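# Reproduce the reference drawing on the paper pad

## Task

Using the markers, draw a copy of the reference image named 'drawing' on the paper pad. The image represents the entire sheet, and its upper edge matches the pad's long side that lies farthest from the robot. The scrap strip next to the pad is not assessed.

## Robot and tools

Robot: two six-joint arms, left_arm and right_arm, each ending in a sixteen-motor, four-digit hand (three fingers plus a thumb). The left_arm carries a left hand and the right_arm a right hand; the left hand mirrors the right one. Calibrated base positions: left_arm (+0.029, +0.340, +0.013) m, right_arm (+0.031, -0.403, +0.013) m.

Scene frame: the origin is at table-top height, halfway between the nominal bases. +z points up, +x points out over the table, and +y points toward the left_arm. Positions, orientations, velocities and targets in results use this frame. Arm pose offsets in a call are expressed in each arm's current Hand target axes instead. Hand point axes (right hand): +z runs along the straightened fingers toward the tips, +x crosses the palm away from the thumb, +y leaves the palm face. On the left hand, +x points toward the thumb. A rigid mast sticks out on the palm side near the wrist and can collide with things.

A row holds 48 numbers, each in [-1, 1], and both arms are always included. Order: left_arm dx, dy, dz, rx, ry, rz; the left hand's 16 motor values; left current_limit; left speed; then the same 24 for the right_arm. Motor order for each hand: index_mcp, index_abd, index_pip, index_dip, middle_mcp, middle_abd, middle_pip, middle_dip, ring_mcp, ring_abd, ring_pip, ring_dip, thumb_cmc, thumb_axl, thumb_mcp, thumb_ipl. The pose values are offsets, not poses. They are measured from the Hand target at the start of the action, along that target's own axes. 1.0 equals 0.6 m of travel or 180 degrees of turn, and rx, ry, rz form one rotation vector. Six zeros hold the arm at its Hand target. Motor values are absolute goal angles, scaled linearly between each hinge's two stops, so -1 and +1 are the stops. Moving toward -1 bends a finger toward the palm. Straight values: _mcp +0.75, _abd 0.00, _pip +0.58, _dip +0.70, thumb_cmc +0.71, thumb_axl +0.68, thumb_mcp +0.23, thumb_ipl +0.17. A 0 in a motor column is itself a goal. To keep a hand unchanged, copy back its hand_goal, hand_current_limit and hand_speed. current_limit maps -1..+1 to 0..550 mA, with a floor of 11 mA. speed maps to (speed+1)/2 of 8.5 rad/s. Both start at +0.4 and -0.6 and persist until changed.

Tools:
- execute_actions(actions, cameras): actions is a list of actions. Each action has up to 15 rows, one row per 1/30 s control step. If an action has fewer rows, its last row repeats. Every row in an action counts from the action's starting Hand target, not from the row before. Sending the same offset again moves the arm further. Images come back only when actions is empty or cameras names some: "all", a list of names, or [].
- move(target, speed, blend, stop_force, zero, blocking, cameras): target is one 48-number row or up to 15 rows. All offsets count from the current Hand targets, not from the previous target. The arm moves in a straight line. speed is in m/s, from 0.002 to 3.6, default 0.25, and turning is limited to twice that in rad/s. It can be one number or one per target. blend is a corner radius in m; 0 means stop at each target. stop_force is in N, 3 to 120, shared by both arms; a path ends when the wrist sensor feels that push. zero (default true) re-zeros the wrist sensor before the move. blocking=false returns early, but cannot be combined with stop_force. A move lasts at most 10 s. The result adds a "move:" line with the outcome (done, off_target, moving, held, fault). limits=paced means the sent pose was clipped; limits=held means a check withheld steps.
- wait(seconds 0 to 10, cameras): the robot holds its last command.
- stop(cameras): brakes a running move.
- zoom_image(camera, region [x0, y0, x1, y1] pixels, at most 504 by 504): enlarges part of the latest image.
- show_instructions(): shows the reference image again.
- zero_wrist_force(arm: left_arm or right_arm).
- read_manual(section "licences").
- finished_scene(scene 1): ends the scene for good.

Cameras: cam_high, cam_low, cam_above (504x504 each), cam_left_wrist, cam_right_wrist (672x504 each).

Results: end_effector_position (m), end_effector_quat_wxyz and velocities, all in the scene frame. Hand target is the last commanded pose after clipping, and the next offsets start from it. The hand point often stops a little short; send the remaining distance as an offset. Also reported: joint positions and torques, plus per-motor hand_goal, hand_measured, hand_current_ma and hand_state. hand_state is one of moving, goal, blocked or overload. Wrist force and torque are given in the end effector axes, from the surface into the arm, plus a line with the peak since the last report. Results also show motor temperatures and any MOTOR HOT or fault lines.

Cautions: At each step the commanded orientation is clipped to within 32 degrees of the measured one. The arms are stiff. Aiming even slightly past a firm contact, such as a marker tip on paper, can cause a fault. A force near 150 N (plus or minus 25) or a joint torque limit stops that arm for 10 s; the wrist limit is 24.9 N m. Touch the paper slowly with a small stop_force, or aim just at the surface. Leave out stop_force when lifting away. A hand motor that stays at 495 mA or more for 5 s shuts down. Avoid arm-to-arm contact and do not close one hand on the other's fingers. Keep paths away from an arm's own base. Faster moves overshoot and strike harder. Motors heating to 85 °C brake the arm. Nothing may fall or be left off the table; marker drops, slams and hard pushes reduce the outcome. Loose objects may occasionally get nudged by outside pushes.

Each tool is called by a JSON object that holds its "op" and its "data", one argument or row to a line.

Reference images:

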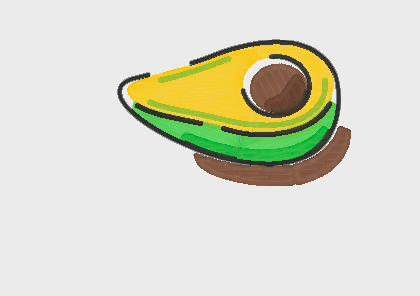

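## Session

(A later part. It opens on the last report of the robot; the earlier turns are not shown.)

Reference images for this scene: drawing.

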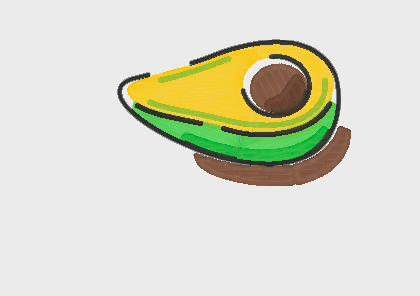

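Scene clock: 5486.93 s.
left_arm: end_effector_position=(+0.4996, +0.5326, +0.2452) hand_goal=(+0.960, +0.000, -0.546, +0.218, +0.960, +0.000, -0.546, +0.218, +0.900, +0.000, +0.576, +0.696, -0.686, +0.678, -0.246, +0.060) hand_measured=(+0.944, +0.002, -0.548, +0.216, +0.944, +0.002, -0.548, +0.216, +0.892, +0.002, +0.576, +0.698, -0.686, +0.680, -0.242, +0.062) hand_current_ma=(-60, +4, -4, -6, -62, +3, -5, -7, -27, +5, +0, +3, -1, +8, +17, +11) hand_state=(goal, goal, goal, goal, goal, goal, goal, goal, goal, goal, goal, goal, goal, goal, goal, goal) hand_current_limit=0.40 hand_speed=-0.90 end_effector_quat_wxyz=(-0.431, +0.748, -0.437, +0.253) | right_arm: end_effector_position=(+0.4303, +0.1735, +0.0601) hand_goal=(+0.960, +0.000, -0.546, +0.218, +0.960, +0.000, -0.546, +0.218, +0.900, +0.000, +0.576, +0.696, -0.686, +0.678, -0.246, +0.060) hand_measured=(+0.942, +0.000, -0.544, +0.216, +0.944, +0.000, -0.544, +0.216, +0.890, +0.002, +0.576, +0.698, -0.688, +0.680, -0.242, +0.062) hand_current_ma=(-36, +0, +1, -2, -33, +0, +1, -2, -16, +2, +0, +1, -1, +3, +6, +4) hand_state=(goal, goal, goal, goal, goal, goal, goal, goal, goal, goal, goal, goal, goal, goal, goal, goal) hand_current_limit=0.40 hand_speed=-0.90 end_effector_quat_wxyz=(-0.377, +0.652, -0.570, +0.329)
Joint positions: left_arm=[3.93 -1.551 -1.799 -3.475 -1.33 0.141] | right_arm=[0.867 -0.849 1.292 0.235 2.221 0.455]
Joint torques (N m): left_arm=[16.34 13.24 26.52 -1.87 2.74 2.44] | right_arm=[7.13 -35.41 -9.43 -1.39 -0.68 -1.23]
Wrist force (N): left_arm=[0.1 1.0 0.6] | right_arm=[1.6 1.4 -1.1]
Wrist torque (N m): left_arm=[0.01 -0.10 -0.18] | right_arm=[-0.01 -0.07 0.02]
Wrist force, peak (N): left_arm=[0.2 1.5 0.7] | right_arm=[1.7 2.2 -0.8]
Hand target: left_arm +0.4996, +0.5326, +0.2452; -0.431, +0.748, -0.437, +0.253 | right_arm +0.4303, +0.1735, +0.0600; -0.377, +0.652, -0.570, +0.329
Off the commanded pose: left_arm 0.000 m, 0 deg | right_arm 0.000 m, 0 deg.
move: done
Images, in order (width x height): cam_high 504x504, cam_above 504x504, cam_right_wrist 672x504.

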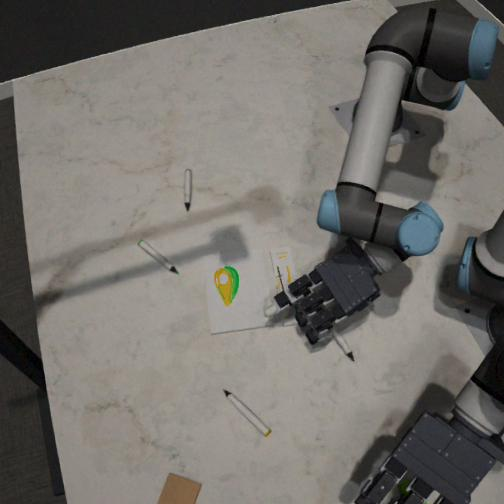

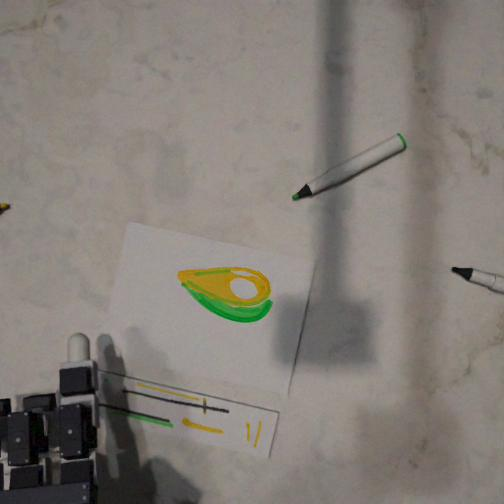

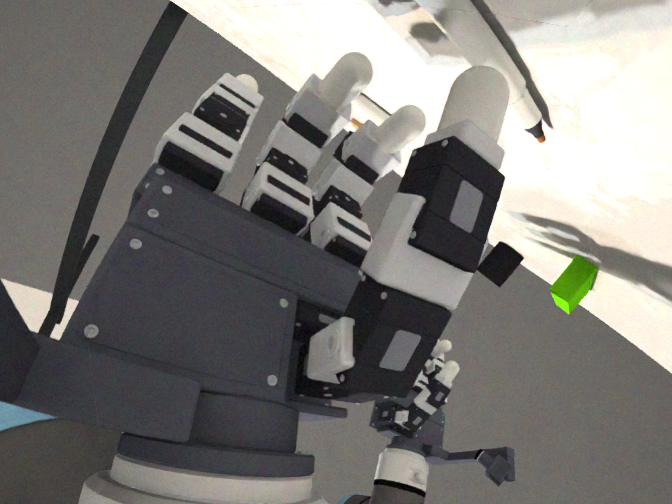

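{"op": "move", "data": {
  "target": [0,0,0,0,0,0,0.959,0,-0.547,0.217,0.959,0,-0.547,0.217,0.9,0,0.576,0.696,-0.686,0.677,-0.247,0.059,0.4,-0.9,0,0.0566,0.0327,0,0,0,0.959,0,-0.547,0.217,0.959,0,-0.547,0.217,0.9,0,0.576,0.696,-0.686,0.677,-0.247,0.059,0.4,-0.9],
  "speed": 0.03,
  "stop_force": 5,
  "cameras": ["cam_high","cam_right_wrist"]
}}

{"op": "zoom_image", "data": {
  "camera": "cam_high",
  "region": [250, 230, 390, 380]
}}

{"op": "zoom_image", "data": {
  "camera": "cam_right_wrist",
  "region": [340, 20, 640, 320]
}}

Scene clock: 5506.53 s.
left_arm: end_effector_position=(+0.4996, +0.5326, +0.2452) hand_goal=(+0.960, +0.000, -0.546, +0.218, +0.960, +0.000, -0.546, +0.218, +0.900, +0.000, +0.576, +0.696, -0.686, +0.678, -0.246, +0.060) hand_measured=(+0.944, +0.002, -0.548, +0.216, +0.944, +0.002, -0.548, +0.216, +0.892, +0.002, +0.576, +0.698, -0.686, +0.680, -0.242, +0.062) hand_current_ma=(-60, +4, -4, -6, -62, +3, -5, -7, -27, +5, +0, +3, -1, +8, +17, +11) hand_state=(goal, goal, goal, goal, goal, goal, goal, goal, goal, goal, goal, goal, goal, goal, goal, goal) hand_current_limit=0.40 hand_speed=-0.90 end_effector_quat_wxyz=(-0.431, +0.748, -0.437, +0.253) | right_arm: end_effector_position=(+0.4303, +0.1736, +0.0208) hand_goal=(+0.960, +0.000, -0.546, +0.218, +0.960, +0.000, -0.546, +0.218, +0.900, +0.000, +0.576, +0.696, -0.686, +0.678, -0.246, +0.060) hand_measured=(+0.942, +0.000, -0.544, +0.216, +0.944, +0.000, -0.544, +0.216, +0.890, +0.002, +0.576, +0.698, -0.688, +0.680, -0.242, +0.062) hand_current_ma=(-36, +0, +1, -2, -33, +0, +1, -2, -16, +2, +0, +1, -1, +3, +6, +4) hand_state=(goal, goal, goal, goal, goal, goal, goal, goal, goal, goal, goal, goal, goal, goal, goal, goal) hand_current_limit=0.40 hand_speed=-0.90 end_effector_quat_wxyz=(-0.377, +0.652, -0.570, +0.329)
Joint positions: left_arm=[3.93 -1.551 -1.799 -3.475 -1.33 0.141] | right_arm=[0.867 -0.805 1.324 0.159 2.221 0.454]
Joint torques (N m): left_arm=[15.54 13.22 26.23 -1.88 2.44 2.36] | right_arm=[-3.73 -35.57 -9.69 -1.7 -0.95 -1.29]
Wrist force (N): left_arm=[0.2 1.3 0.7] | right_arm=[1.3 1.5 -0.8]
Wrist torque (N m): left_arm=[0.04 -0.11 -0.18] | right_arm=[-0.01 -0.04 0.00]
Wrist force, peak (N): left_arm=[0.3 1.4 0.7] | right_arm=[2.1 1.5 -0.8]
Hand target: left_arm +0.4996, +0.5326, +0.2452; -0.431, +0.748, -0.437, +0.253 | right_arm +0.4303, +0.1735, +0.0208; -0.377, +0.652, -0.570, +0.329
Off the commanded pose: left_arm 0.000 m, 0 deg | right_arm 0.000 m, 0 deg.
move: done
Images, in order (width x height): cam_high 504x504, cam_right_wrist 672x504.

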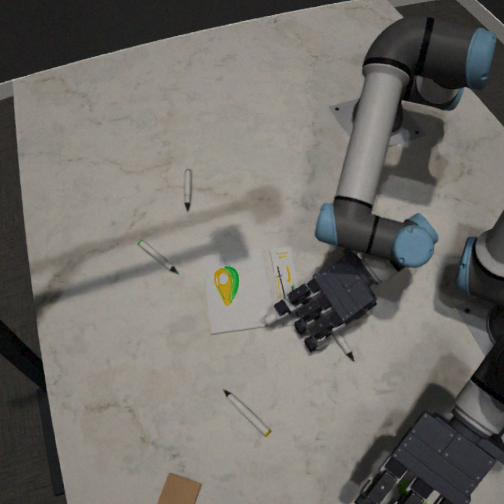

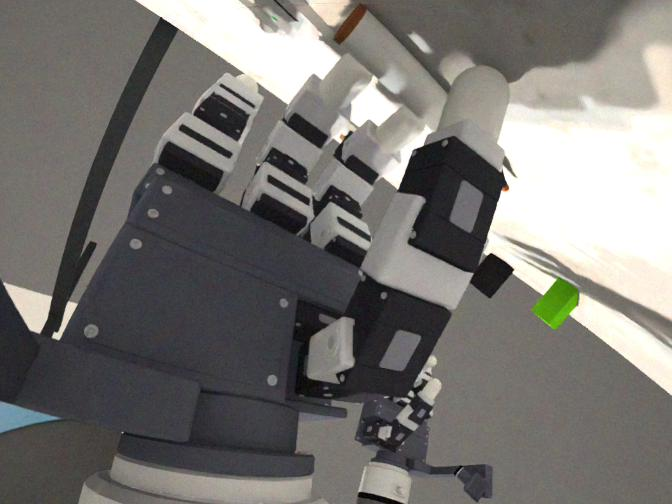

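Scaled by 3.360 from the camera's 504x504 image, which has a finer 720x720 frame.

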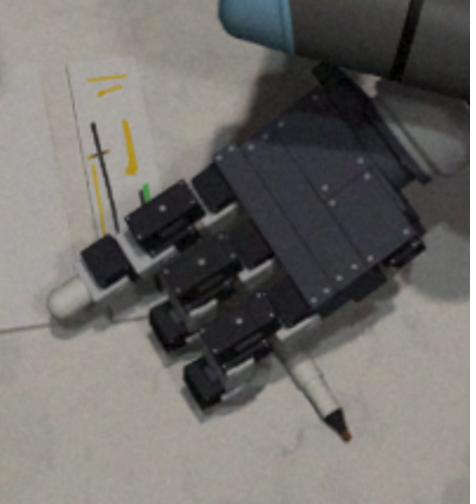

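Scaled by 1.680 from the camera's 672x504 image, which has a finer 960x720 frame.

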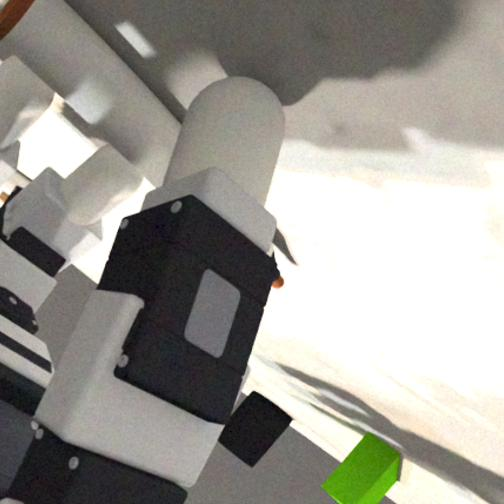

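{"op": "move", "data": {
  "target": [0,0,0,0,0,0,0.959,0,-0.547,0.217,0.959,0,-0.547,0.217,0.9,0,0.576,0.696,-0.686,0.677,-0.247,0.059,0.4,-0.9,0,0,0,0,0,0,0.60,0,-0.56,0.2,0.60,0,-0.56,0.2,0.9,0,0.6,0.7,-0.69,0.68,-0.26,0.05,0.4,-0.93]
}}

{"op": "move", "data": {
  "target": [0,0,0,0,0,0,0.959,0,-0.547,0.217,0.959,0,-0.547,0.217,0.9,0,0.576,0.696,-0.686,0.677,-0.247,0.059,0.4,-0.9,0,0,0,0,0,0,0.47,0,-0.56,0.2,0.47,0,-0.56,0.2,0.9,0,0.6,0.7,-0.69,0.68,-0.29,0.03,0.5,-0.95]
}}

{"op": "move", "data": {
  "target": [0,0,0,0,0,0,0.959,0,-0.547,0.217,0.959,0,-0.547,0.217,0.9,0,0.576,0.696,-0.686,0.677,-0.247,0.059,0.4,-0.9,0,0,0,0,0,0,0.41,0,-0.57,0.18,0.41,0,-0.57,0.18,0.9,0,0.6,0.7,-0.69,0.68,-0.32,0,0.6,-0.95]
}}

{"op": "move", "data": {
  "target": [0,0,0,0,0,0,0.959,0,-0.547,0.217,0.959,0,-0.547,0.217,0.9,0,0.576,0.696,-0.686,0.677,-0.247,0.059,0.4,-0.9,0,0,0,0,0,0,0.375,0,-0.57,0.17,0.375,0,-0.57,0.17,0.9,0,0.6,0.7,-0.69,0.68,-0.36,-0.03,0.75,-0.95],
  "cameras": ["cam_high","cam_right_wrist"]
}}

{"op": "zoom_image", "data": {
  "camera": "cam_high",
  "region": [250, 230, 390, 380]
}}

Scene clock: 5521.57 s.
left_arm: end_effector_position=(+0.4996, +0.5326, +0.2452) hand_goal=(+0.960, +0.000, -0.546, +0.218, +0.960, +0.000, -0.546, +0.218, +0.900, +0.000, +0.576, +0.696, -0.686, +0.678, -0.246, +0.060) hand_measured=(+0.944, +0.002, -0.548, +0.216, +0.944, +0.002, -0.548, +0.216, +0.892, +0.002, +0.576, +0.698, -0.686, +0.680, -0.242, +0.062) hand_current_ma=(-60, +4, -4, -6, -62, +3, -5, -7, -27, +5, +0, +3, -1, +8, +17, +11) hand_state=(goal, goal, goal, goal, goal, goal, goal, goal, goal, goal, goal, goal, goal, goal, goal, goal) hand_current_limit=0.40 hand_speed=-0.90 end_effector_quat_wxyz=(-0.431, +0.748, -0.437, +0.253) | right_arm: end_effector_position=(+0.4303, +0.1735, +0.0208) hand_goal=(+0.600, +0.000, -0.560, +0.200, +0.600, +0.000, -0.560, +0.200, +0.900, +0.000, +0.600, +0.700, -0.690, +0.680, -0.260, +0.050) hand_measured=(+0.604, +0.000, -0.556, +0.204, +0.604, +0.000, -0.556, +0.204, +0.890, +0.002, +0.592, +0.698, -0.688, +0.680, -0.252, +0.054) hand_current_ma=(+5, +0, +4, +3, +6, +0, +3, +3, -16, +2, -12, -3, +3, +0, +16, +5) hand_state=(goal, goal, goal, goal, goal, goal, goal, goal, goal, goal, goal, goal, goal, goal, goal, goal) hand_current_limit=0.40 hand_speed=-0.93 end_effector_quat_wxyz=(-0.377, +0.652, -0.570, +0.329)
Joint positions: left_arm=[3.93 -1.551 -1.799 -3.475 -1.33 0.141] | right_arm=[0.867 -0.805 1.324 0.159 2.221 0.454]
Joint torques (N m): left_arm=[15.48 13.44 26.62 -1.75 2.57 2.39] | right_arm=[-4.06 -35.62 -9.08 -1.57 -1 -1.27]
Wrist force (N): left_arm=[0.4 1.0 0.5] | right_arm=[1.4 0.7 -1.0]
Wrist torque (N m): left_arm=[0.02 -0.13 -0.15] | right_arm=[-0.02 -0.05 0.01]
Wrist force, peak (N): left_arm=[0.4 1.4 0.7] | right_arm=[1.8 1.5 -1.3]
Hand target: left_arm +0.4996, +0.5326, +0.2452; -0.431, +0.748, -0.437, +0.253 | right_arm +0.4303, +0.1735, +0.0208; -0.377, +0.652, -0.570, +0.329
Off the commanded pose: left_arm 0.000 m, 0 deg | right_arm 0.000 m, 0 deg.
move: done

Scene clock: 5522.57 s.
left_arm: end_effector_position=(+0.4996, +0.5326, +0.2452) hand_goal=(+0.960, +0.000, -0.546, +0.218, +0.960, +0.000, -0.546, +0.218, +0.900, +0.000, +0.576, +0.696, -0.686, +0.678, -0.246, +0.060) hand_measured=(+0.944, +0.002, -0.548, +0.216, +0.944, +0.002, -0.548, +0.216, +0.892, +0.002, +0.576, +0.698, -0.686, +0.680, -0.242, +0.062) hand_current_ma=(-60, +4, -4, -6, -62, +3, -5, -7, -27, +5, +0, +3, -1, +8, +17, +11) hand_state=(goal, goal, goal, goal, goal, goal, goal, goal, goal, goal, goal, goal, goal, goal, goal, goal) hand_current_limit=0.40 hand_speed=-0.90 end_effector_quat_wxyz=(-0.431, +0.748, -0.437, +0.253) | right_arm: end_effector_position=(+0.4303, +0.1735, +0.0208) hand_goal=(+0.470, +0.000, -0.560, +0.200, +0.470, +0.000, -0.560, +0.200, +0.900, +0.000, +0.600, +0.700, -0.690, +0.680, -0.290, +0.030) hand_measured=(+0.548, +0.000, -0.552, +0.198, +0.546, +0.000, -0.552, +0.198, +0.890, +0.002, +0.592, +0.698, -0.684, +0.682, -0.228, +0.060) hand_current_ma=(+262, +0, +12, -2, +251, +0, +12, -1, -16, +2, -12, -3, +7, +4, +244, +98) hand_state=(blocked, goal, goal, goal, blocked, goal, goal, goal, goal, goal, goal, goal, goal, goal, blocked, blocked) hand_current_limit=0.50 hand_speed=-0.95 end_effector_quat_wxyz=(-0.377, +0.652, -0.570, +0.329)
Joint positions: left_arm=[3.93 -1.551 -1.799 -3.475 -1.33 0.141] | right_arm=[0.867 -0.805 1.324 0.159 2.221 0.454]
Joint torques (N m): left_arm=[15.64 13.48 26.55 -1.79 2.5 2.37] | right_arm=[-3.61 -35.98 -9.72 -0.88 -0.99 -1.3]
Wrist force (N): left_arm=[0.2 1.1 0.7] | right_arm=[1.5 -4.3 -2.9]
Wrist torque (N m): left_arm=[0.02 -0.11 -0.18] | right_arm=[-0.07 -0.06 0.01]
Wrist force, peak (N): left_arm=[0.2 1.2 0.8] | right_arm=[1.3 -4.7 -2.7]
Hand target: left_arm +0.4996, +0.5326, +0.2452; -0.431, +0.748, -0.437, +0.253 | right_arm +0.4303, +0.1735, +0.0208; -0.377, +0.652, -0.570, +0.329
Off the commanded pose: left_arm 0.000 m, 0 deg | right_arm 0.000 m, 0 deg.
move: done

Scene clock: 5523.17 s.
left_arm: end_effector_position=(+0.4996, +0.5326, +0.2452) hand_goal=(+0.960, +0.000, -0.546, +0.218, +0.960, +0.000, -0.546, +0.218, +0.900, +0.000, +0.576, +0.696, -0.686, +0.678, -0.246, +0.060) hand_measured=(+0.944, +0.002, -0.548, +0.216, +0.944, +0.002, -0.548, +0.216, +0.892, +0.002, +0.576, +0.698, -0.686, +0.680, -0.242, +0.062) hand_current_ma=(-60, +4, -4, -6, -62, +3, -5, -7, -27, +5, +0, +3, -1, +8, +17, +11) hand_state=(goal, goal, goal, goal, goal, goal, goal, goal, goal, goal, goal, goal, goal, goal, goal, goal) hand_current_limit=0.40 hand_speed=-0.90 end_effector_quat_wxyz=(-0.431, +0.748, -0.437, +0.253) | right_arm: end_effector_position=(+0.4303, +0.1735, +0.0208) hand_goal=(+0.410, +0.000, -0.570, +0.180, +0.410, +0.000, -0.570, +0.180, +0.900, +0.000, +0.600, +0.700, -0.690, +0.680, -0.320, +0.000) hand_measured=(+0.524, +0.000, -0.548, +0.188, +0.516, +0.000, -0.548, +0.190, +0.890, +0.002, +0.592, +0.698, -0.682, +0.684, -0.216, +0.060) hand_current_ma=(+425, +0, +42, +10, +392, +0, +45, +14, -16, +2, -12, -3, +11, +7, +440, +248) hand_state=(blocked, goal, blocked, goal, blocked, goal, blocked, goal, goal, goal, goal, goal, goal, goal, blocked, blocked) hand_current_limit=0.60 hand_speed=-0.95 end_effector_quat_wxyz=(-0.377, +0.652, -0.570, +0.329)
Joint positions: left_arm=[3.93 -1.551 -1.799 -3.475 -1.33 0.141] | right_arm=[0.867 -0.805 1.324 0.159 2.221 0.454]
Joint torques (N m): left_arm=[15.11 13.84 26.34 -1.92 2.58 2.32] | right_arm=[-3.81 -36.16 -9.13 -0.45 -0.85 -1.3]
Wrist force (N): left_arm=[0.3 1.0 0.7] | right_arm=[1.7 -1.6 -1.9]
Wrist torque (N m): left_arm=[0.00 -0.13 -0.16] | right_arm=[-0.03 -0.08 0.03]
Wrist force, peak (N): left_arm=[0.2 1.2 0.8] | right_arm=[1.7 -4.1 -2.8]
Hand target: left_arm +0.4996, +0.5326, +0.2452; -0.431, +0.748, -0.437, +0.253 | right_arm +0.4303, +0.1735, +0.0208; -0.377, +0.652, -0.570, +0.329
Off the commanded pose: left_arm 0.000 m, 0 deg | right_arm 0.000 m, 0 deg.
move: done

Scene clock: 5523.67 s.
left_arm: end_effector_position=(+0.4996, +0.5326, +0.2452) hand_goal=(+0.960, +0.000, -0.546, +0.218, +0.960, +0.000, -0.546, +0.218, +0.900, +0.000, +0.576, +0.696, -0.686, +0.678, -0.246, +0.060) hand_measured=(+0.944, +0.002, -0.548, +0.216, +0.944, +0.002, -0.548, +0.216, +0.892, +0.002, +0.576, +0.698, -0.686, +0.680, -0.242, +0.062) hand_current_ma=(-60, +4, -4, -6, -62, +3, -5, -7, -27, +5, +0, +3, -1, +8, +17, +11) hand_state=(goal, goal, goal, goal, goal, goal, goal, goal, goal, goal, goal, goal, goal, goal, goal, goal) hand_current_limit=0.40 hand_speed=-0.90 end_effector_quat_wxyz=(-0.431, +0.748, -0.437, +0.253) | right_arm: end_effector_position=(+0.4303, +0.1735, +0.0208) hand_goal=(+0.376, +0.000, -0.570, +0.170, +0.376, +0.000, -0.570, +0.170, +0.900, +0.000, +0.600, +0.700, -0.690, +0.680, -0.360, -0.030) hand_measured=(+0.518, +0.000, -0.544, +0.182, +0.510, +0.000, -0.542, +0.184, +0.890, +0.002, +0.592, +0.698, -0.682, +0.684, -0.216, +0.060) hand_current_ma=(+481, +0, +53, +19, +481, +0, +60, +23, -16, +2, -12, -3, +12, +7, +481, +426) hand_state=(blocked, goal, blocked, goal, blocked, goal, blocked, goal, goal, goal, goal, goal, goal, goal, blocked, blocked) hand_current_limit=0.75 hand_speed=-0.95 end_effector_quat_wxyz=(-0.377, +0.652, -0.570, +0.329)
Joint positions: left_arm=[3.93 -1.551 -1.799 -3.475 -1.33 0.141] | right_arm=[0.867 -0.805 1.324 0.159 2.221 0.454]
Joint torques (N m): left_arm=[15.43 12.69 27.08 -1.88 2.48 2.38] | right_arm=[-4.18 -35.71 -9.4 -0.1 -0.98 -1.22]
Wrist force (N): left_arm=[0.3 1.3 0.8] | right_arm=[1.7 -2.1 -1.8]
Wrist torque (N m): left_arm=[0.03 -0.12 -0.17] | right_arm=[-0.07 -0.08 0.02]
Wrist force, peak (N): left_arm=[0.4 1.3 0.7] | right_arm=[1.8 -2.1 -1.9]
Hand target: left_arm +0.4996, +0.5326, +0.2452; -0.431, +0.748, -0.437, +0.253 | right_arm +0.4303, +0.1735, +0.0208; -0.377, +0.652, -0.570, +0.329
Off the commanded pose: left_arm 0.000 m, 0 deg | right_arm 0.000 m, 0 deg.
move: done
Images, in order (width x height): cam_high 504x504, cam_right_wrist 672x504.

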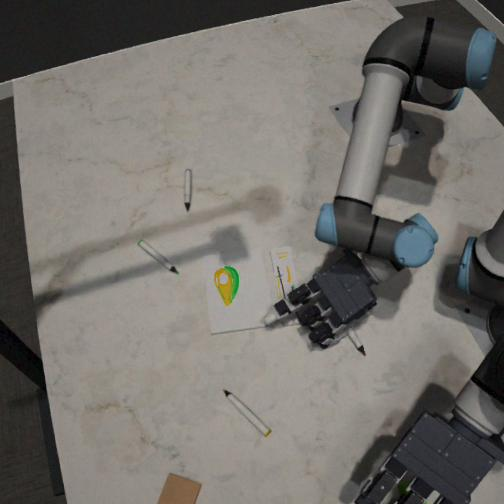

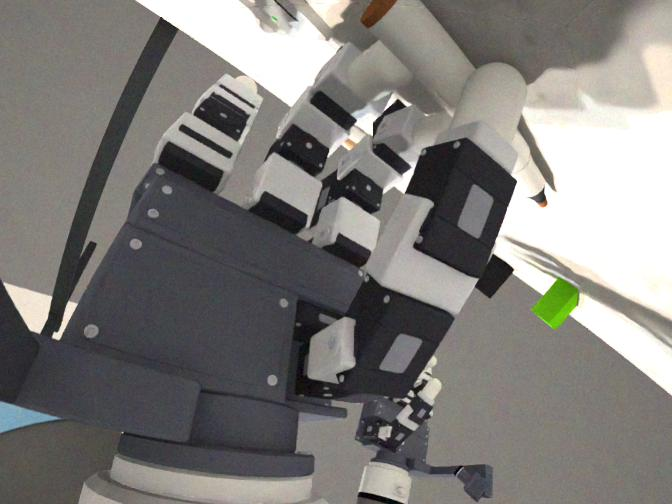

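Scaled by 3.360 from the camera's 504x504 image, which has a finer 720x720 frame.

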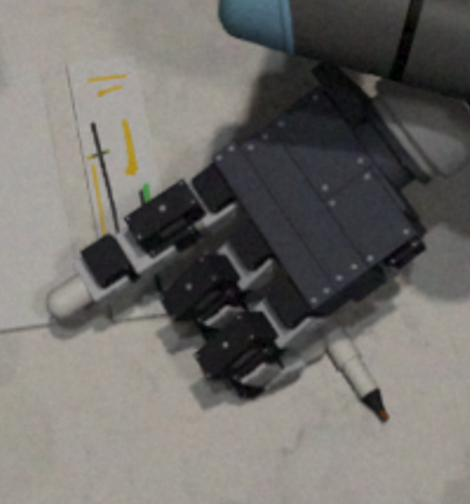

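{"op": "move", "data": {
  "target": [0,0,0,0,0,0,0.959,0,-0.547,0.217,0.959,0,-0.547,0.217,0.9,0,0.576,0.696,-0.686,0.677,-0.247,0.059,0.4,-0.9,0,-0.2165,-0.125,0,0,0,0.375,0,-0.57,0.17,0.375,0,-0.57,0.17,0.9,0,0.6,0.7,-0.69,0.68,-0.36,-0.03,0.75,-0.95],
  "speed": 0.1,
  "cameras": ["cam_high", "cam_right_wrist"]
}}

Scene clock: 5586.40 s.
left_arm: end_effector_position=(+0.4996, +0.5326, +0.2452) hand_goal=(+0.960, +0.000, -0.546, +0.218, +0.960, +0.000, -0.546, +0.218, +0.900, +0.000, +0.576, +0.696, -0.686, +0.678, -0.246, +0.060) hand_measured=(+0.944, +0.002, -0.548, +0.216, +0.944, +0.002, -0.548, +0.216, +0.892, +0.002, +0.576, +0.698, -0.686, +0.680, -0.242, +0.062) hand_current_ma=(-60, +4, -4, -6, -62, +3, -5, -7, -27, +5, +0, +3, -1, +8, +17, +11) hand_state=(goal, goal, goal, goal, goal, goal, goal, goal, goal, goal, goal, goal, goal, goal, goal, goal) hand_current_limit=0.40 hand_speed=-0.90 end_effector_quat_wxyz=(-0.431, +0.748, -0.437, +0.253) | right_arm: end_effector_position=(+0.4302, +0.1734, +0.1707) hand_goal=(+0.376, +0.000, -0.570, +0.170, +0.376, +0.000, -0.570, +0.170, +0.900, +0.000, +0.600, +0.700, -0.690, +0.680, -0.360, -0.030) hand_measured=(+0.490, +0.000, -0.540, +0.182, +0.478, +0.000, -0.542, +0.184, +0.890, +0.002, +0.592, +0.698, -0.678, +0.686, -0.196, +0.060) hand_current_ma=(+429, +0, +64, +18, +366, +0, +64, +23, -17, +2, -12, -3, +19, +10, +481, +426) hand_state=(blocked, goal, blocked, goal, blocked, goal, blocked, goal, goal, goal, goal, goal, goal, goal, blocked, blocked) hand_current_limit=0.75 hand_speed=-0.95 end_effector_quat_wxyz=(-0.377, +0.652, -0.570, +0.329)
Joint positions: left_arm=[3.93 -1.551 -1.799 -3.475 -1.33 0.141] | right_arm=[0.867 -0.938 1.147 0.47 2.221 0.454]
Joint torques (N m): left_arm=[15.16 14.07 26.34 -1.69 2.35 2.38] | right_arm=[6.74 -57.68 -26.91 3.22 1.98 1.9]
Wrist force (N): left_arm=[0.3 1.2 0.7] | right_arm=[1.1 1.4 -1.1]
Wrist torque (N m): left_arm=[0.04 -0.12 -0.17] | right_arm=[0.03 -0.01 0.04]
Wrist force, peak (N): left_arm=[0.4 1.2 1.0] | right_arm=[1.6 -2.4 -2.0]
Hand target: left_arm +0.4996, +0.5326, +0.2452; -0.431, +0.748, -0.437, +0.253 | right_arm +0.4302, +0.1735, +0.1708; -0.377, +0.652, -0.570, +0.329
Off the commanded pose: left_arm 0.000 m, 0 deg | right_arm 0.000 m, 0 deg.
move: done
Images, in order (width x height): cam_high 504x504, cam_right_wrist 672x504.

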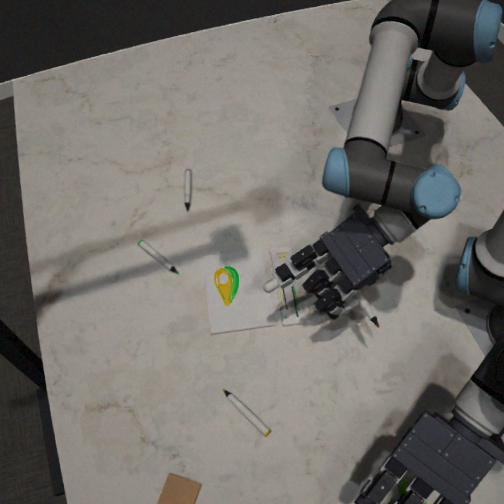

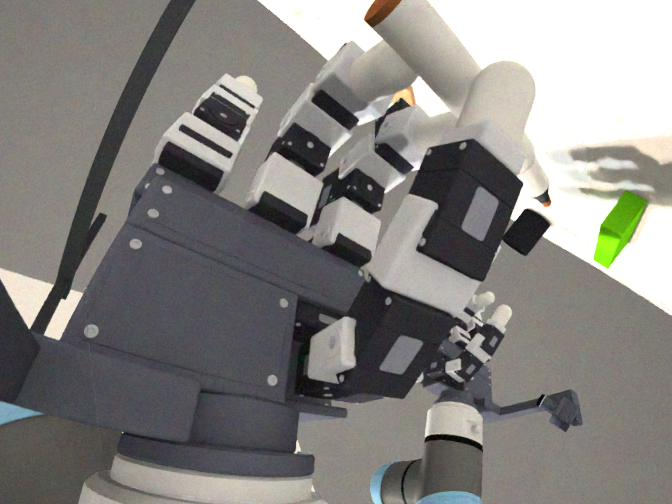

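{"op": "move", "data": {
  "target": [
    [0,0,0,0,0,0,0.959,0,-0.547,0.217,0.959,0,-0.547,0.217,0.9,0,0.576,0.696,-0.686,0.677,-0.247,0.059,0.4,-0.9,0.1978,-0.1008,0.008,0,0,0,0.375,0,-0.57,0.17,0.375,0,-0.57,0.17,0.9,0,0.6,0.7,-0.69,0.68,-0.36,-0.03,0.75,-0.95],
    [0,0,0,0,0,0,0.959,0,-0.547,0.217,0.959,0,-0.547,0.217,0.9,0,0.576,0.696,-0.686,0.677,-0.247,0.059,0.4,-0.9,0.1978,-0.1008,0.008,0.34573,-0.09518,-0.52653,0.375,0,-0.57,0.17,0.375,0,-0.57,0.17,0.9,0,0.6,0.7,-0.69,0.68,-0.36,-0.03,0.75,-0.95]
  ],
  "speed": 0.25,
  "blend": 0.02,
  "cameras": ["cam_high", "cam_above"]
}}

Scene clock: 5606.07 s.
left_arm: end_effector_position=(+0.4996, +0.5326, +0.2452) hand_goal=(+0.960, +0.000, -0.546, +0.218, +0.960, +0.000, -0.546, +0.218, +0.900, +0.000, +0.576, +0.696, -0.686, +0.678, -0.246, +0.060) hand_measured=(+0.944, +0.002, -0.548, +0.216, +0.944, +0.002, -0.548, +0.216, +0.892, +0.002, +0.576, +0.698, -0.686, +0.680, -0.242, +0.062) hand_current_ma=(-60, +4, -4, -6, -62, +3, -5, -7, -27, +5, +0, +3, -1, +8, +17, +11) hand_state=(goal, goal, goal, goal, goal, goal, goal, goal, goal, goal, goal, goal, goal, goal, goal, goal) hand_current_limit=0.40 hand_speed=-0.90 end_effector_quat_wxyz=(-0.431, +0.748, -0.437, +0.253) | right_arm: end_effector_position=(+0.4801, +0.0604, +0.2208) hand_goal=(+0.376, +0.000, -0.570, +0.170, +0.376, +0.000, -0.570, +0.170, +0.900, +0.000, +0.600, +0.700, -0.690, +0.680, -0.360, -0.030) hand_measured=(+0.486, +0.000, -0.540, +0.182, +0.472, +0.000, -0.542, +0.182, +0.898, +0.002, +0.598, +0.698, -0.678, +0.686, -0.192, +0.060) hand_current_ma=(+406, +0, +64, +18, +341, +0, +64, +22, -3, +2, -3, -3, +22, +10, +481, +426) hand_state=(blocked, goal, blocked, goal, blocked, goal, blocked, goal, goal, goal, goal, goal, goal, goal, blocked, blocked) hand_current_limit=0.75 hand_speed=-0.95 end_effector_quat_wxyz=(-0.344, +0.618, +0.343, +0.618)
Joint positions: left_arm=[3.93 -1.551 -1.799 -3.475 -1.33 0.141] | right_arm=[0.51 -1.383 2.073 -0.692 1.106 -1.57]
Joint torques (N m): left_arm=[14.85 13.1 25.75 -1.72 2.19 2.38] | right_arm=[-5.69 -13.13 -9.49 1.05 -1.81 -1.58]
Wrist force (N): left_arm=[0.3 1.0 0.8] | right_arm=[-1.0 -0.3 -0.2]
Wrist torque (N m): left_arm=[0.00 -0.12 -0.17] | right_arm=[-0.09 -0.01 0.10]
Wrist force, peak (N): left_arm=[0.2 1.3 0.9] | right_arm=[2.6 1.2 -1.0]
Hand target: left_arm +0.4996, +0.5326, +0.2452; -0.431, +0.748, -0.437, +0.253 | right_arm +0.4801, +0.0604, +0.2207; -0.344, +0.618, +0.344, +0.618
Off the commanded pose: left_arm 0.000 m, 0 deg | right_arm 0.000 m, 0 deg.
move: done
Images, in order (width x height): cam_high 504x504, cam_above 504x504.

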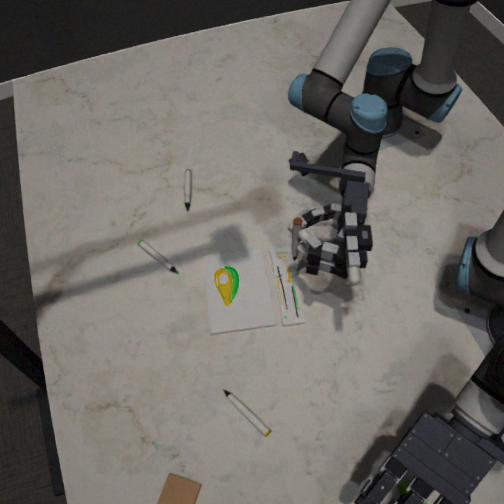

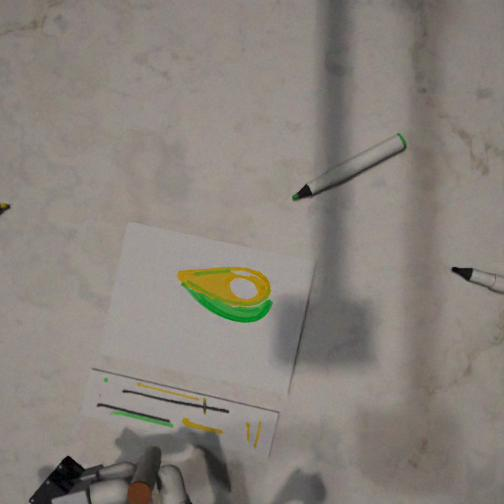

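{"op": "move", "data": {
  "target": [0,0,0,0,0,0,0.959,0,-0.547,0.217,0.959,0,-0.547,0.217,0.9,0,0.576,0.696,-0.686,0.677,-0.247,0.059,0.4,-0.9,-0.2012,0.0464,-0.1190,-0.0733,0,0,0.375,0,-0.57,0.17,0.375,0,-0.57,0.17,0.9,0,0.6,0.7,-0.69,0.68,-0.36,-0.03,0.75,-0.95],
  "speed": 0.12,
  "cameras": ["cam_high", "cam_low", "cam_above", "cam_right_wrist"]
}}

Scene clock: 5625.07 s.
left_arm: end_effector_position=(+0.4996, +0.5326, +0.2452) hand_goal=(+0.960, +0.000, -0.546, +0.218, +0.960, +0.000, -0.546, +0.218, +0.900, +0.000, +0.576, +0.696, -0.686, +0.678, -0.246, +0.060) hand_measured=(+0.944, +0.002, -0.548, +0.216, +0.944, +0.002, -0.548, +0.216, +0.892, +0.002, +0.576, +0.698, -0.686, +0.680, -0.242, +0.062) hand_current_ma=(-60, +4, -4, -6, -62, +3, -5, -7, -27, +5, +0, +3, -1, +8, +17, +11) hand_state=(goal, goal, goal, goal, goal, goal, goal, goal, goal, goal, goal, goal, goal, goal, goal, goal) hand_current_limit=0.40 hand_speed=-0.90 end_effector_quat_wxyz=(-0.431, +0.748, -0.437, +0.253) | right_arm: end_effector_position=(+0.4661, -0.0149, +0.1000) hand_goal=(+0.376, +0.000, -0.570, +0.170, +0.376, +0.000, -0.570, +0.170, +0.900, +0.000, +0.600, +0.700, -0.690, +0.680, -0.360, -0.030) hand_measured=(+0.486, +0.000, -0.540, +0.182, +0.472, +0.000, -0.542, +0.182, +0.898, +0.002, +0.598, +0.698, -0.678, +0.686, -0.192, +0.060) hand_current_ma=(+406, +0, +64, +18, +341, +0, +64, +22, -3, +2, -3, -3, +22, +10, +481, +426) hand_state=(blocked, goal, blocked, goal, blocked, goal, blocked, goal, goal, goal, goal, goal, goal, goal, blocked, blocked) hand_current_limit=0.75 hand_speed=-0.95 end_effector_quat_wxyz=(-0.270, +0.653, +0.270, +0.654)
Joint positions: left_arm=[3.93 -1.551 -1.799 -3.475 -1.33 0.141] | right_arm=[0.508 -1.203 2.303 -1.101 1.335 -1.571]
Joint torques (N m): left_arm=[14.67 13.57 25.55 -1.67 2.33 2.28] | right_arm=[1.89 -15.14 -3.49 -3.82 1.57 1.67]
Wrist force (N): left_arm=[0.4 1.1 0.5] | right_arm=[-1.0 -0.3 0.0]
Wrist torque (N m): left_arm=[0.03 -0.13 -0.17] | right_arm=[-0.10 -0.06 0.09]
Wrist force, peak (N): left_arm=[0.4 1.3 0.8] | right_arm=[-1.6 0.0 -0.5]
Hand target: left_arm +0.4996, +0.5326, +0.2452; -0.431, +0.748, -0.437, +0.253 | right_arm +0.4661, -0.0149, +0.1000; -0.270, +0.653, +0.270, +0.654
Off the commanded pose: left_arm 0.000 m, 0 deg | right_arm 0.000 m, 0 deg.
move: done
Images, in order (width x height): cam_high 504x504, cam_low 504x504, cam_above 504x504, cam_right_wrist 672x504.

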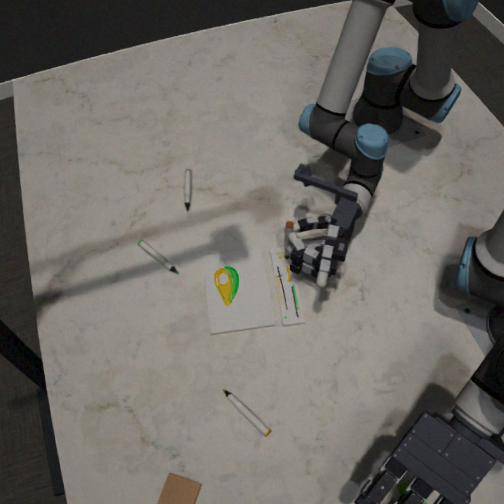

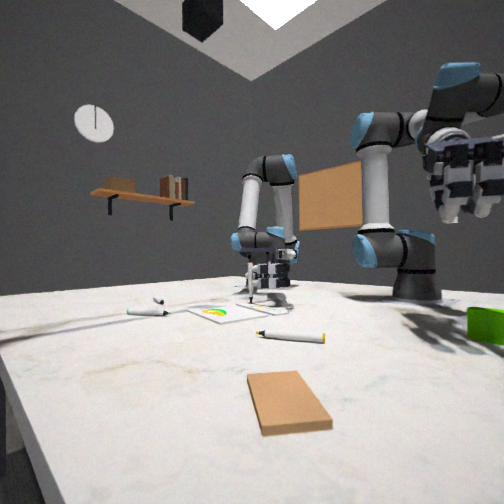

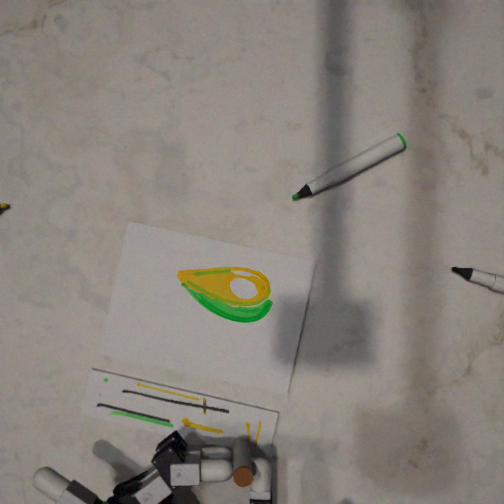

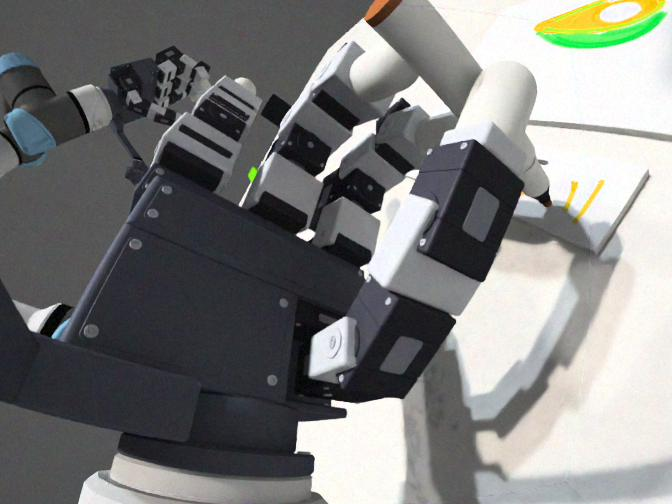

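{"op": "move", "data": {
  "target": [0,0,0,0,0,0,0.959,0,-0.547,0.217,0.959,0,-0.547,0.217,0.9,0,0.576,0.696,-0.686,0.677,-0.247,0.059,0.4,-0.9,-0.05,0,0,0,0,0,0.375,0,-0.57,0.17,0.375,0,-0.57,0.17,0.9,0,0.6,0.7,-0.69,0.68,-0.36,-0.03,0.75,-0.95],
  "speed": 0.01,
  "stop_force": 3
}}

{"op": "move", "data": {
  "target": [
    [0,0,0,0,0,0,0.959,0,-0.547,0.217,0.959,0,-0.547,0.217,0.9,0,0.576,0.696,-0.686,0.677,-0.247,0.059,0.4,-0.9,0.0005,-0.0118,0.0118,0,0,0,0.375,0,-0.57,0.17,0.375,0,-0.57,0.17,0.9,0,0.6,0.7,-0.69,0.68,-0.36,-0.03,0.75,-0.95],
    [0,0,0,0,0,0,0.959,0,-0.547,0.217,0.959,0,-0.547,0.217,0.9,0,0.576,0.696,-0.686,0.677,-0.247,0.059,0.4,-0.9,0.0255,-0.0118,0.0118,0,0,0,0.375,0,-0.57,0.17,0.375,0,-0.57,0.17,0.9,0,0.6,0.7,-0.69,0.68,-0.36,-0.03,0.75,-0.95]
  ],
  "speed": 0.03,
  "cameras": ["cam_above"]
}}

Scene clock: 5639.20 s.
left_arm: end_effector_position=(+0.4996, +0.5326, +0.2452) hand_goal=(+0.960, +0.000, -0.546, +0.218, +0.960, +0.000, -0.546, +0.218, +0.900, +0.000, +0.576, +0.696, -0.686, +0.678, -0.246, +0.060) hand_measured=(+0.944, +0.002, -0.548, +0.216, +0.944, +0.002, -0.548, +0.216, +0.892, +0.002, +0.576, +0.698, -0.686, +0.680, -0.242, +0.062) hand_current_ma=(-60, +4, -4, -6, -62, +3, -5, -7, -27, +5, +0, +3, -1, +8, +17, +11) hand_state=(goal, goal, goal, goal, goal, goal, goal, goal, goal, goal, goal, goal, goal, goal, goal, goal) hand_current_limit=0.40 hand_speed=-0.90 end_effector_quat_wxyz=(-0.431, +0.748, -0.437, +0.253) | right_arm: end_effector_position=(+0.4661, -0.0149, +0.0974) hand_goal=(+0.376, +0.000, -0.570, +0.170, +0.376, +0.000, -0.570, +0.170, +0.900, +0.000, +0.600, +0.700, -0.690, +0.680, -0.360, -0.030) hand_measured=(+0.486, +0.000, -0.540, +0.182, +0.472, +0.000, -0.542, +0.182, +0.898, +0.002, +0.598, +0.698, -0.678, +0.684, -0.192, +0.060) hand_current_ma=(+406, +0, +64, +18, +341, +0, +64, +22, -3, +2, -3, -3, +22, +7, +481, +426) hand_state=(blocked, goal, blocked, goal, blocked, goal, blocked, goal, goal, goal, goal, goal, goal, goal, blocked, blocked) hand_current_limit=0.75 hand_speed=-0.95 end_effector_quat_wxyz=(-0.270, +0.653, +0.270, +0.654)
Joint positions: left_arm=[3.93 -1.551 -1.799 -3.475 -1.33 0.141] | right_arm=[0.508 -1.195 2.304 -1.11 1.335 -1.571]
Joint torques (N m): left_arm=[14.27 13.61 25.68 -1.67 2.11 2.22] | right_arm=[6.05 -37.51 -16.13 1.4 1.45 1.62]
Wrist force (N): left_arm=[0.2 1.1 0.7] | right_arm=[1.5 -0.4 -0.3]
Wrist torque (N m): left_arm=[0.03 -0.12 -0.18] | right_arm=[-0.07 -0.07 0.04]
Wrist force, peak (N): left_arm=[0.3 1.5 0.6] | right_arm=[3.7 -0.6 -0.1]
Hand target: left_arm +0.4996, +0.5326, +0.2452; -0.431, +0.748, -0.437, +0.253 | right_arm +0.4661, -0.0149, +0.0974; -0.270, +0.653, +0.270, +0.654 (not the last commanded pose)
Off the commanded pose: left_arm 0.000 m, 0 deg | right_arm 0.027 m, 0 deg.
move: contact (right_arm)

Scene clock: 5640.77 s.
left_arm: end_effector_position=(+0.4996, +0.5326, +0.2452) hand_goal=(+0.960, +0.000, -0.546, +0.218, +0.960, +0.000, -0.546, +0.218, +0.900, +0.000, +0.576, +0.696, -0.686, +0.678, -0.246, +0.060) hand_measured=(+0.944, +0.002, -0.548, +0.216, +0.944, +0.002, -0.548, +0.216, +0.892, +0.002, +0.576, +0.698, -0.686, +0.680, -0.242, +0.062) hand_current_ma=(-60, +4, -4, -6, -62, +3, -5, -7, -27, +5, +0, +3, -1, +8, +17, +11) hand_state=(goal, goal, goal, goal, goal, goal, goal, goal, goal, goal, goal, goal, goal, goal, goal, goal) hand_current_limit=0.40 hand_speed=-0.90 end_effector_quat_wxyz=(-0.431, +0.748, -0.437, +0.253) | right_arm: end_effector_position=(+0.4661, -0.0049, +0.1126) hand_goal=(+0.376, +0.000, -0.570, +0.170, +0.376, +0.000, -0.570, +0.170, +0.900, +0.000, +0.600, +0.700, -0.690, +0.680, -0.360, -0.030) hand_measured=(+0.484, +0.000, -0.540, +0.182, +0.472, +0.000, -0.542, +0.182, +0.898, +0.002, +0.598, +0.698, -0.676, +0.684, -0.192, +0.060) hand_current_ma=(+398, +0, +64, +18, +341, +0, +64, +20, -3, +2, -3, -3, +24, +7, +481, +426) hand_state=(blocked, goal, blocked, goal, blocked, goal, blocked, goal, goal, goal, goal, goal, goal, goal, blocked, blocked) hand_current_limit=0.75 hand_speed=-0.95 end_effector_quat_wxyz=(-0.270, +0.653, +0.270, +0.654)
Joint positions: left_arm=[3.93 -1.551 -1.799 -3.475 -1.33 0.141] | right_arm=[0.533 -1.225 2.274 -1.051 1.36 -1.571]
Joint torques (N m): left_arm=[14.56 13.41 26.07 -1.53 2.13 2.34] | right_arm=[6.38 -38.1 -18.18 0.8 1.37 -0.72]
Wrist force (N): left_arm=[0.4 1.3 0.7] | right_arm=[-0.8 -0.3 -0.2]
Wrist torque (N m): left_arm=[0.04 -0.14 -0.16] | right_arm=[-0.09 -0.10 0.10]
Wrist force, peak (N): left_arm=[0.1 1.5 0.4] | right_arm=[1.7 -0.2 -0.3]
Hand target: left_arm +0.4996, +0.5326, +0.2452; -0.431, +0.748, -0.437, +0.253 | right_arm +0.4661, -0.0049, +0.1127; -0.270, +0.653, +0.270, +0.654
Off the commanded pose: left_arm 0.000 m, 0 deg | right_arm 0.000 m, 0 deg.
move: done
Images, in order (width x height): cam_above 504x504.

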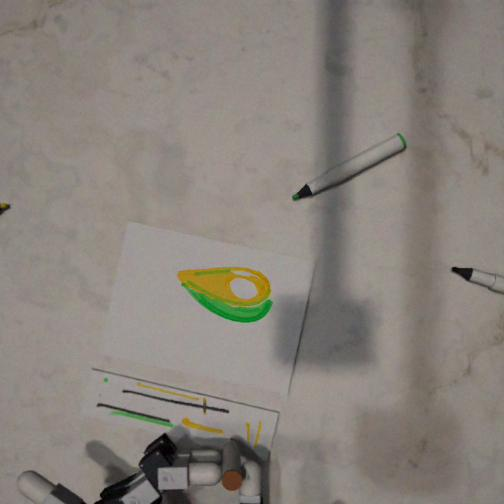

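{"op": "move", "data": {
  "target": [0,0,0,0,0,0,0.959,0,-0.547,0.217,0.959,0,-0.547,0.217,0.9,0,0.576,0.696,-0.686,0.677,-0.247,0.059,0.4,-0.9,0.03,0.152,-0.2133,0,0,0,0.375,0,-0.57,0.17,0.375,0,-0.57,0.17,0.9,0,0.6,0.7,-0.69,0.68,-0.36,-0.03,0.75,-0.95],
  "speed": 0.15,
  "cameras": ["cam_above"]
}}

{"op": "zoom_image", "data": {
  "camera": "cam_above",
  "region": [80, 350, 290, 480]
}}

Scene clock: 5654.13 s.
left_arm: end_effector_position=(+0.4996, +0.5326, +0.2452) hand_goal=(+0.960, +0.000, -0.546, +0.218, +0.960, +0.000, -0.546, +0.218, +0.900, +0.000, +0.576, +0.696, -0.686, +0.678, -0.246, +0.060) hand_measured=(+0.944, +0.002, -0.548, +0.216, +0.944, +0.002, -0.548, +0.216, +0.892, +0.002, +0.576, +0.698, -0.686, +0.680, -0.242, +0.062) hand_current_ma=(-60, +4, -4, -6, -62, +3, -5, -7, -27, +5, +0, +3, -1, +8, +17, +11) hand_state=(goal, goal, goal, goal, goal, goal, goal, goal, goal, goal, goal, goal, goal, goal, goal, goal) hand_current_limit=0.40 hand_speed=-0.90 end_effector_quat_wxyz=(-0.431, +0.748, -0.437, +0.253) | right_arm: end_effector_position=(+0.4400, -0.1598, +0.1306) hand_goal=(+0.376, +0.000, -0.570, +0.170, +0.376, +0.000, -0.570, +0.170, +0.900, +0.000, +0.600, +0.700, -0.690, +0.680, -0.360, -0.030) hand_measured=(+0.484, +0.000, -0.540, +0.182, +0.472, +0.000, -0.542, +0.182, +0.898, +0.002, +0.598, +0.698, -0.676, +0.684, -0.192, +0.060) hand_current_ma=(+398, +0, +64, +18, +341, +0, +64, +20, -3, +2, -3, -3, +24, +7, +481, +426) hand_state=(blocked, goal, blocked, goal, blocked, goal, blocked, goal, goal, goal, goal, goal, goal, goal, blocked, blocked) hand_current_limit=0.75 hand_speed=-0.95 end_effector_quat_wxyz=(-0.270, +0.653, +0.270, +0.654)
Joint positions: left_arm=[3.93 -1.551 -1.799 -3.475 -1.33 0.141] | right_arm=[0.002 -1.547 2.635 -1.089 0.829 -1.57]
Joint torques (N m): left_arm=[14.15 14.35 25.12 -1.64 1.98 2.21] | right_arm=[-5.4 -22.98 -3.56 1.4 -1.65 1.76]
Wrist force (N): left_arm=[0.2 1.2 0.5] | right_arm=[-0.6 0.1 -0.3]
Wrist torque (N m): left_arm=[0.05 -0.11 -0.18] | right_arm=[-0.02 -0.11 0.07]
Wrist force, peak (N): left_arm=[0.3 1.3 0.8] | right_arm=[-1.3 -0.9 0.8]
Hand target: left_arm +0.4996, +0.5326, +0.2452; -0.431, +0.748, -0.437, +0.253 | right_arm +0.4400, -0.1598, +0.1306; -0.270, +0.653, +0.270, +0.654
Off the commanded pose: left_arm 0.000 m, 0 deg | right_arm 0.000 m, 0 deg.
move: done
Images, in order (width x height): cam_above 504x504.

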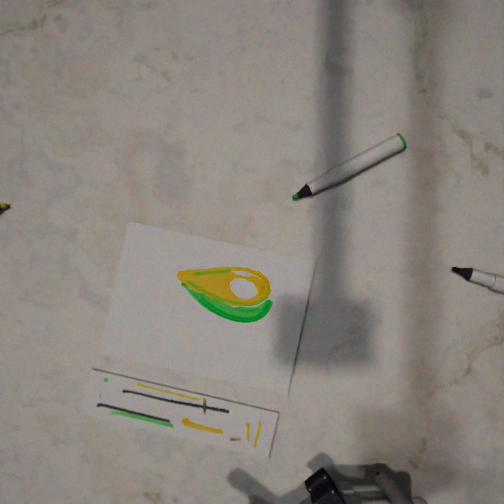

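Scaled by 2.400 from the camera's 504x504 image, which has a finer 720x720 frame.

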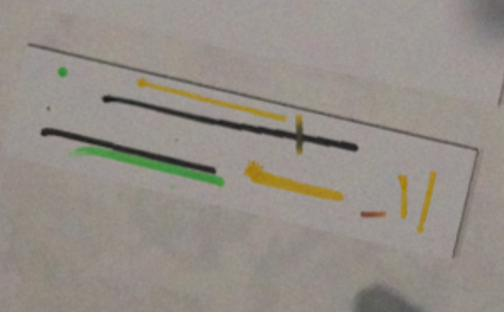

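{"op": "zoom_image", "data": {
  "camera": "cam_above",
  "region": [165, 250, 285, 340]
}}

{"op": "show_instructions", "data": {

}}

Scaled by 4.200 from the camera's 504x504 image, which has a finer 720x720 frame.

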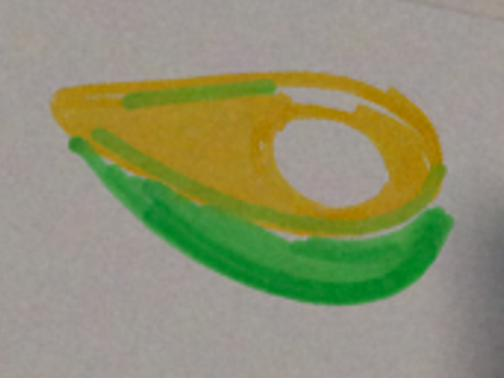

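Reference images for this scene: drawing.

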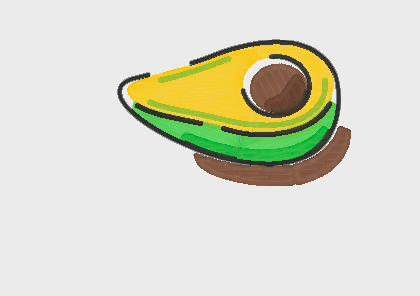

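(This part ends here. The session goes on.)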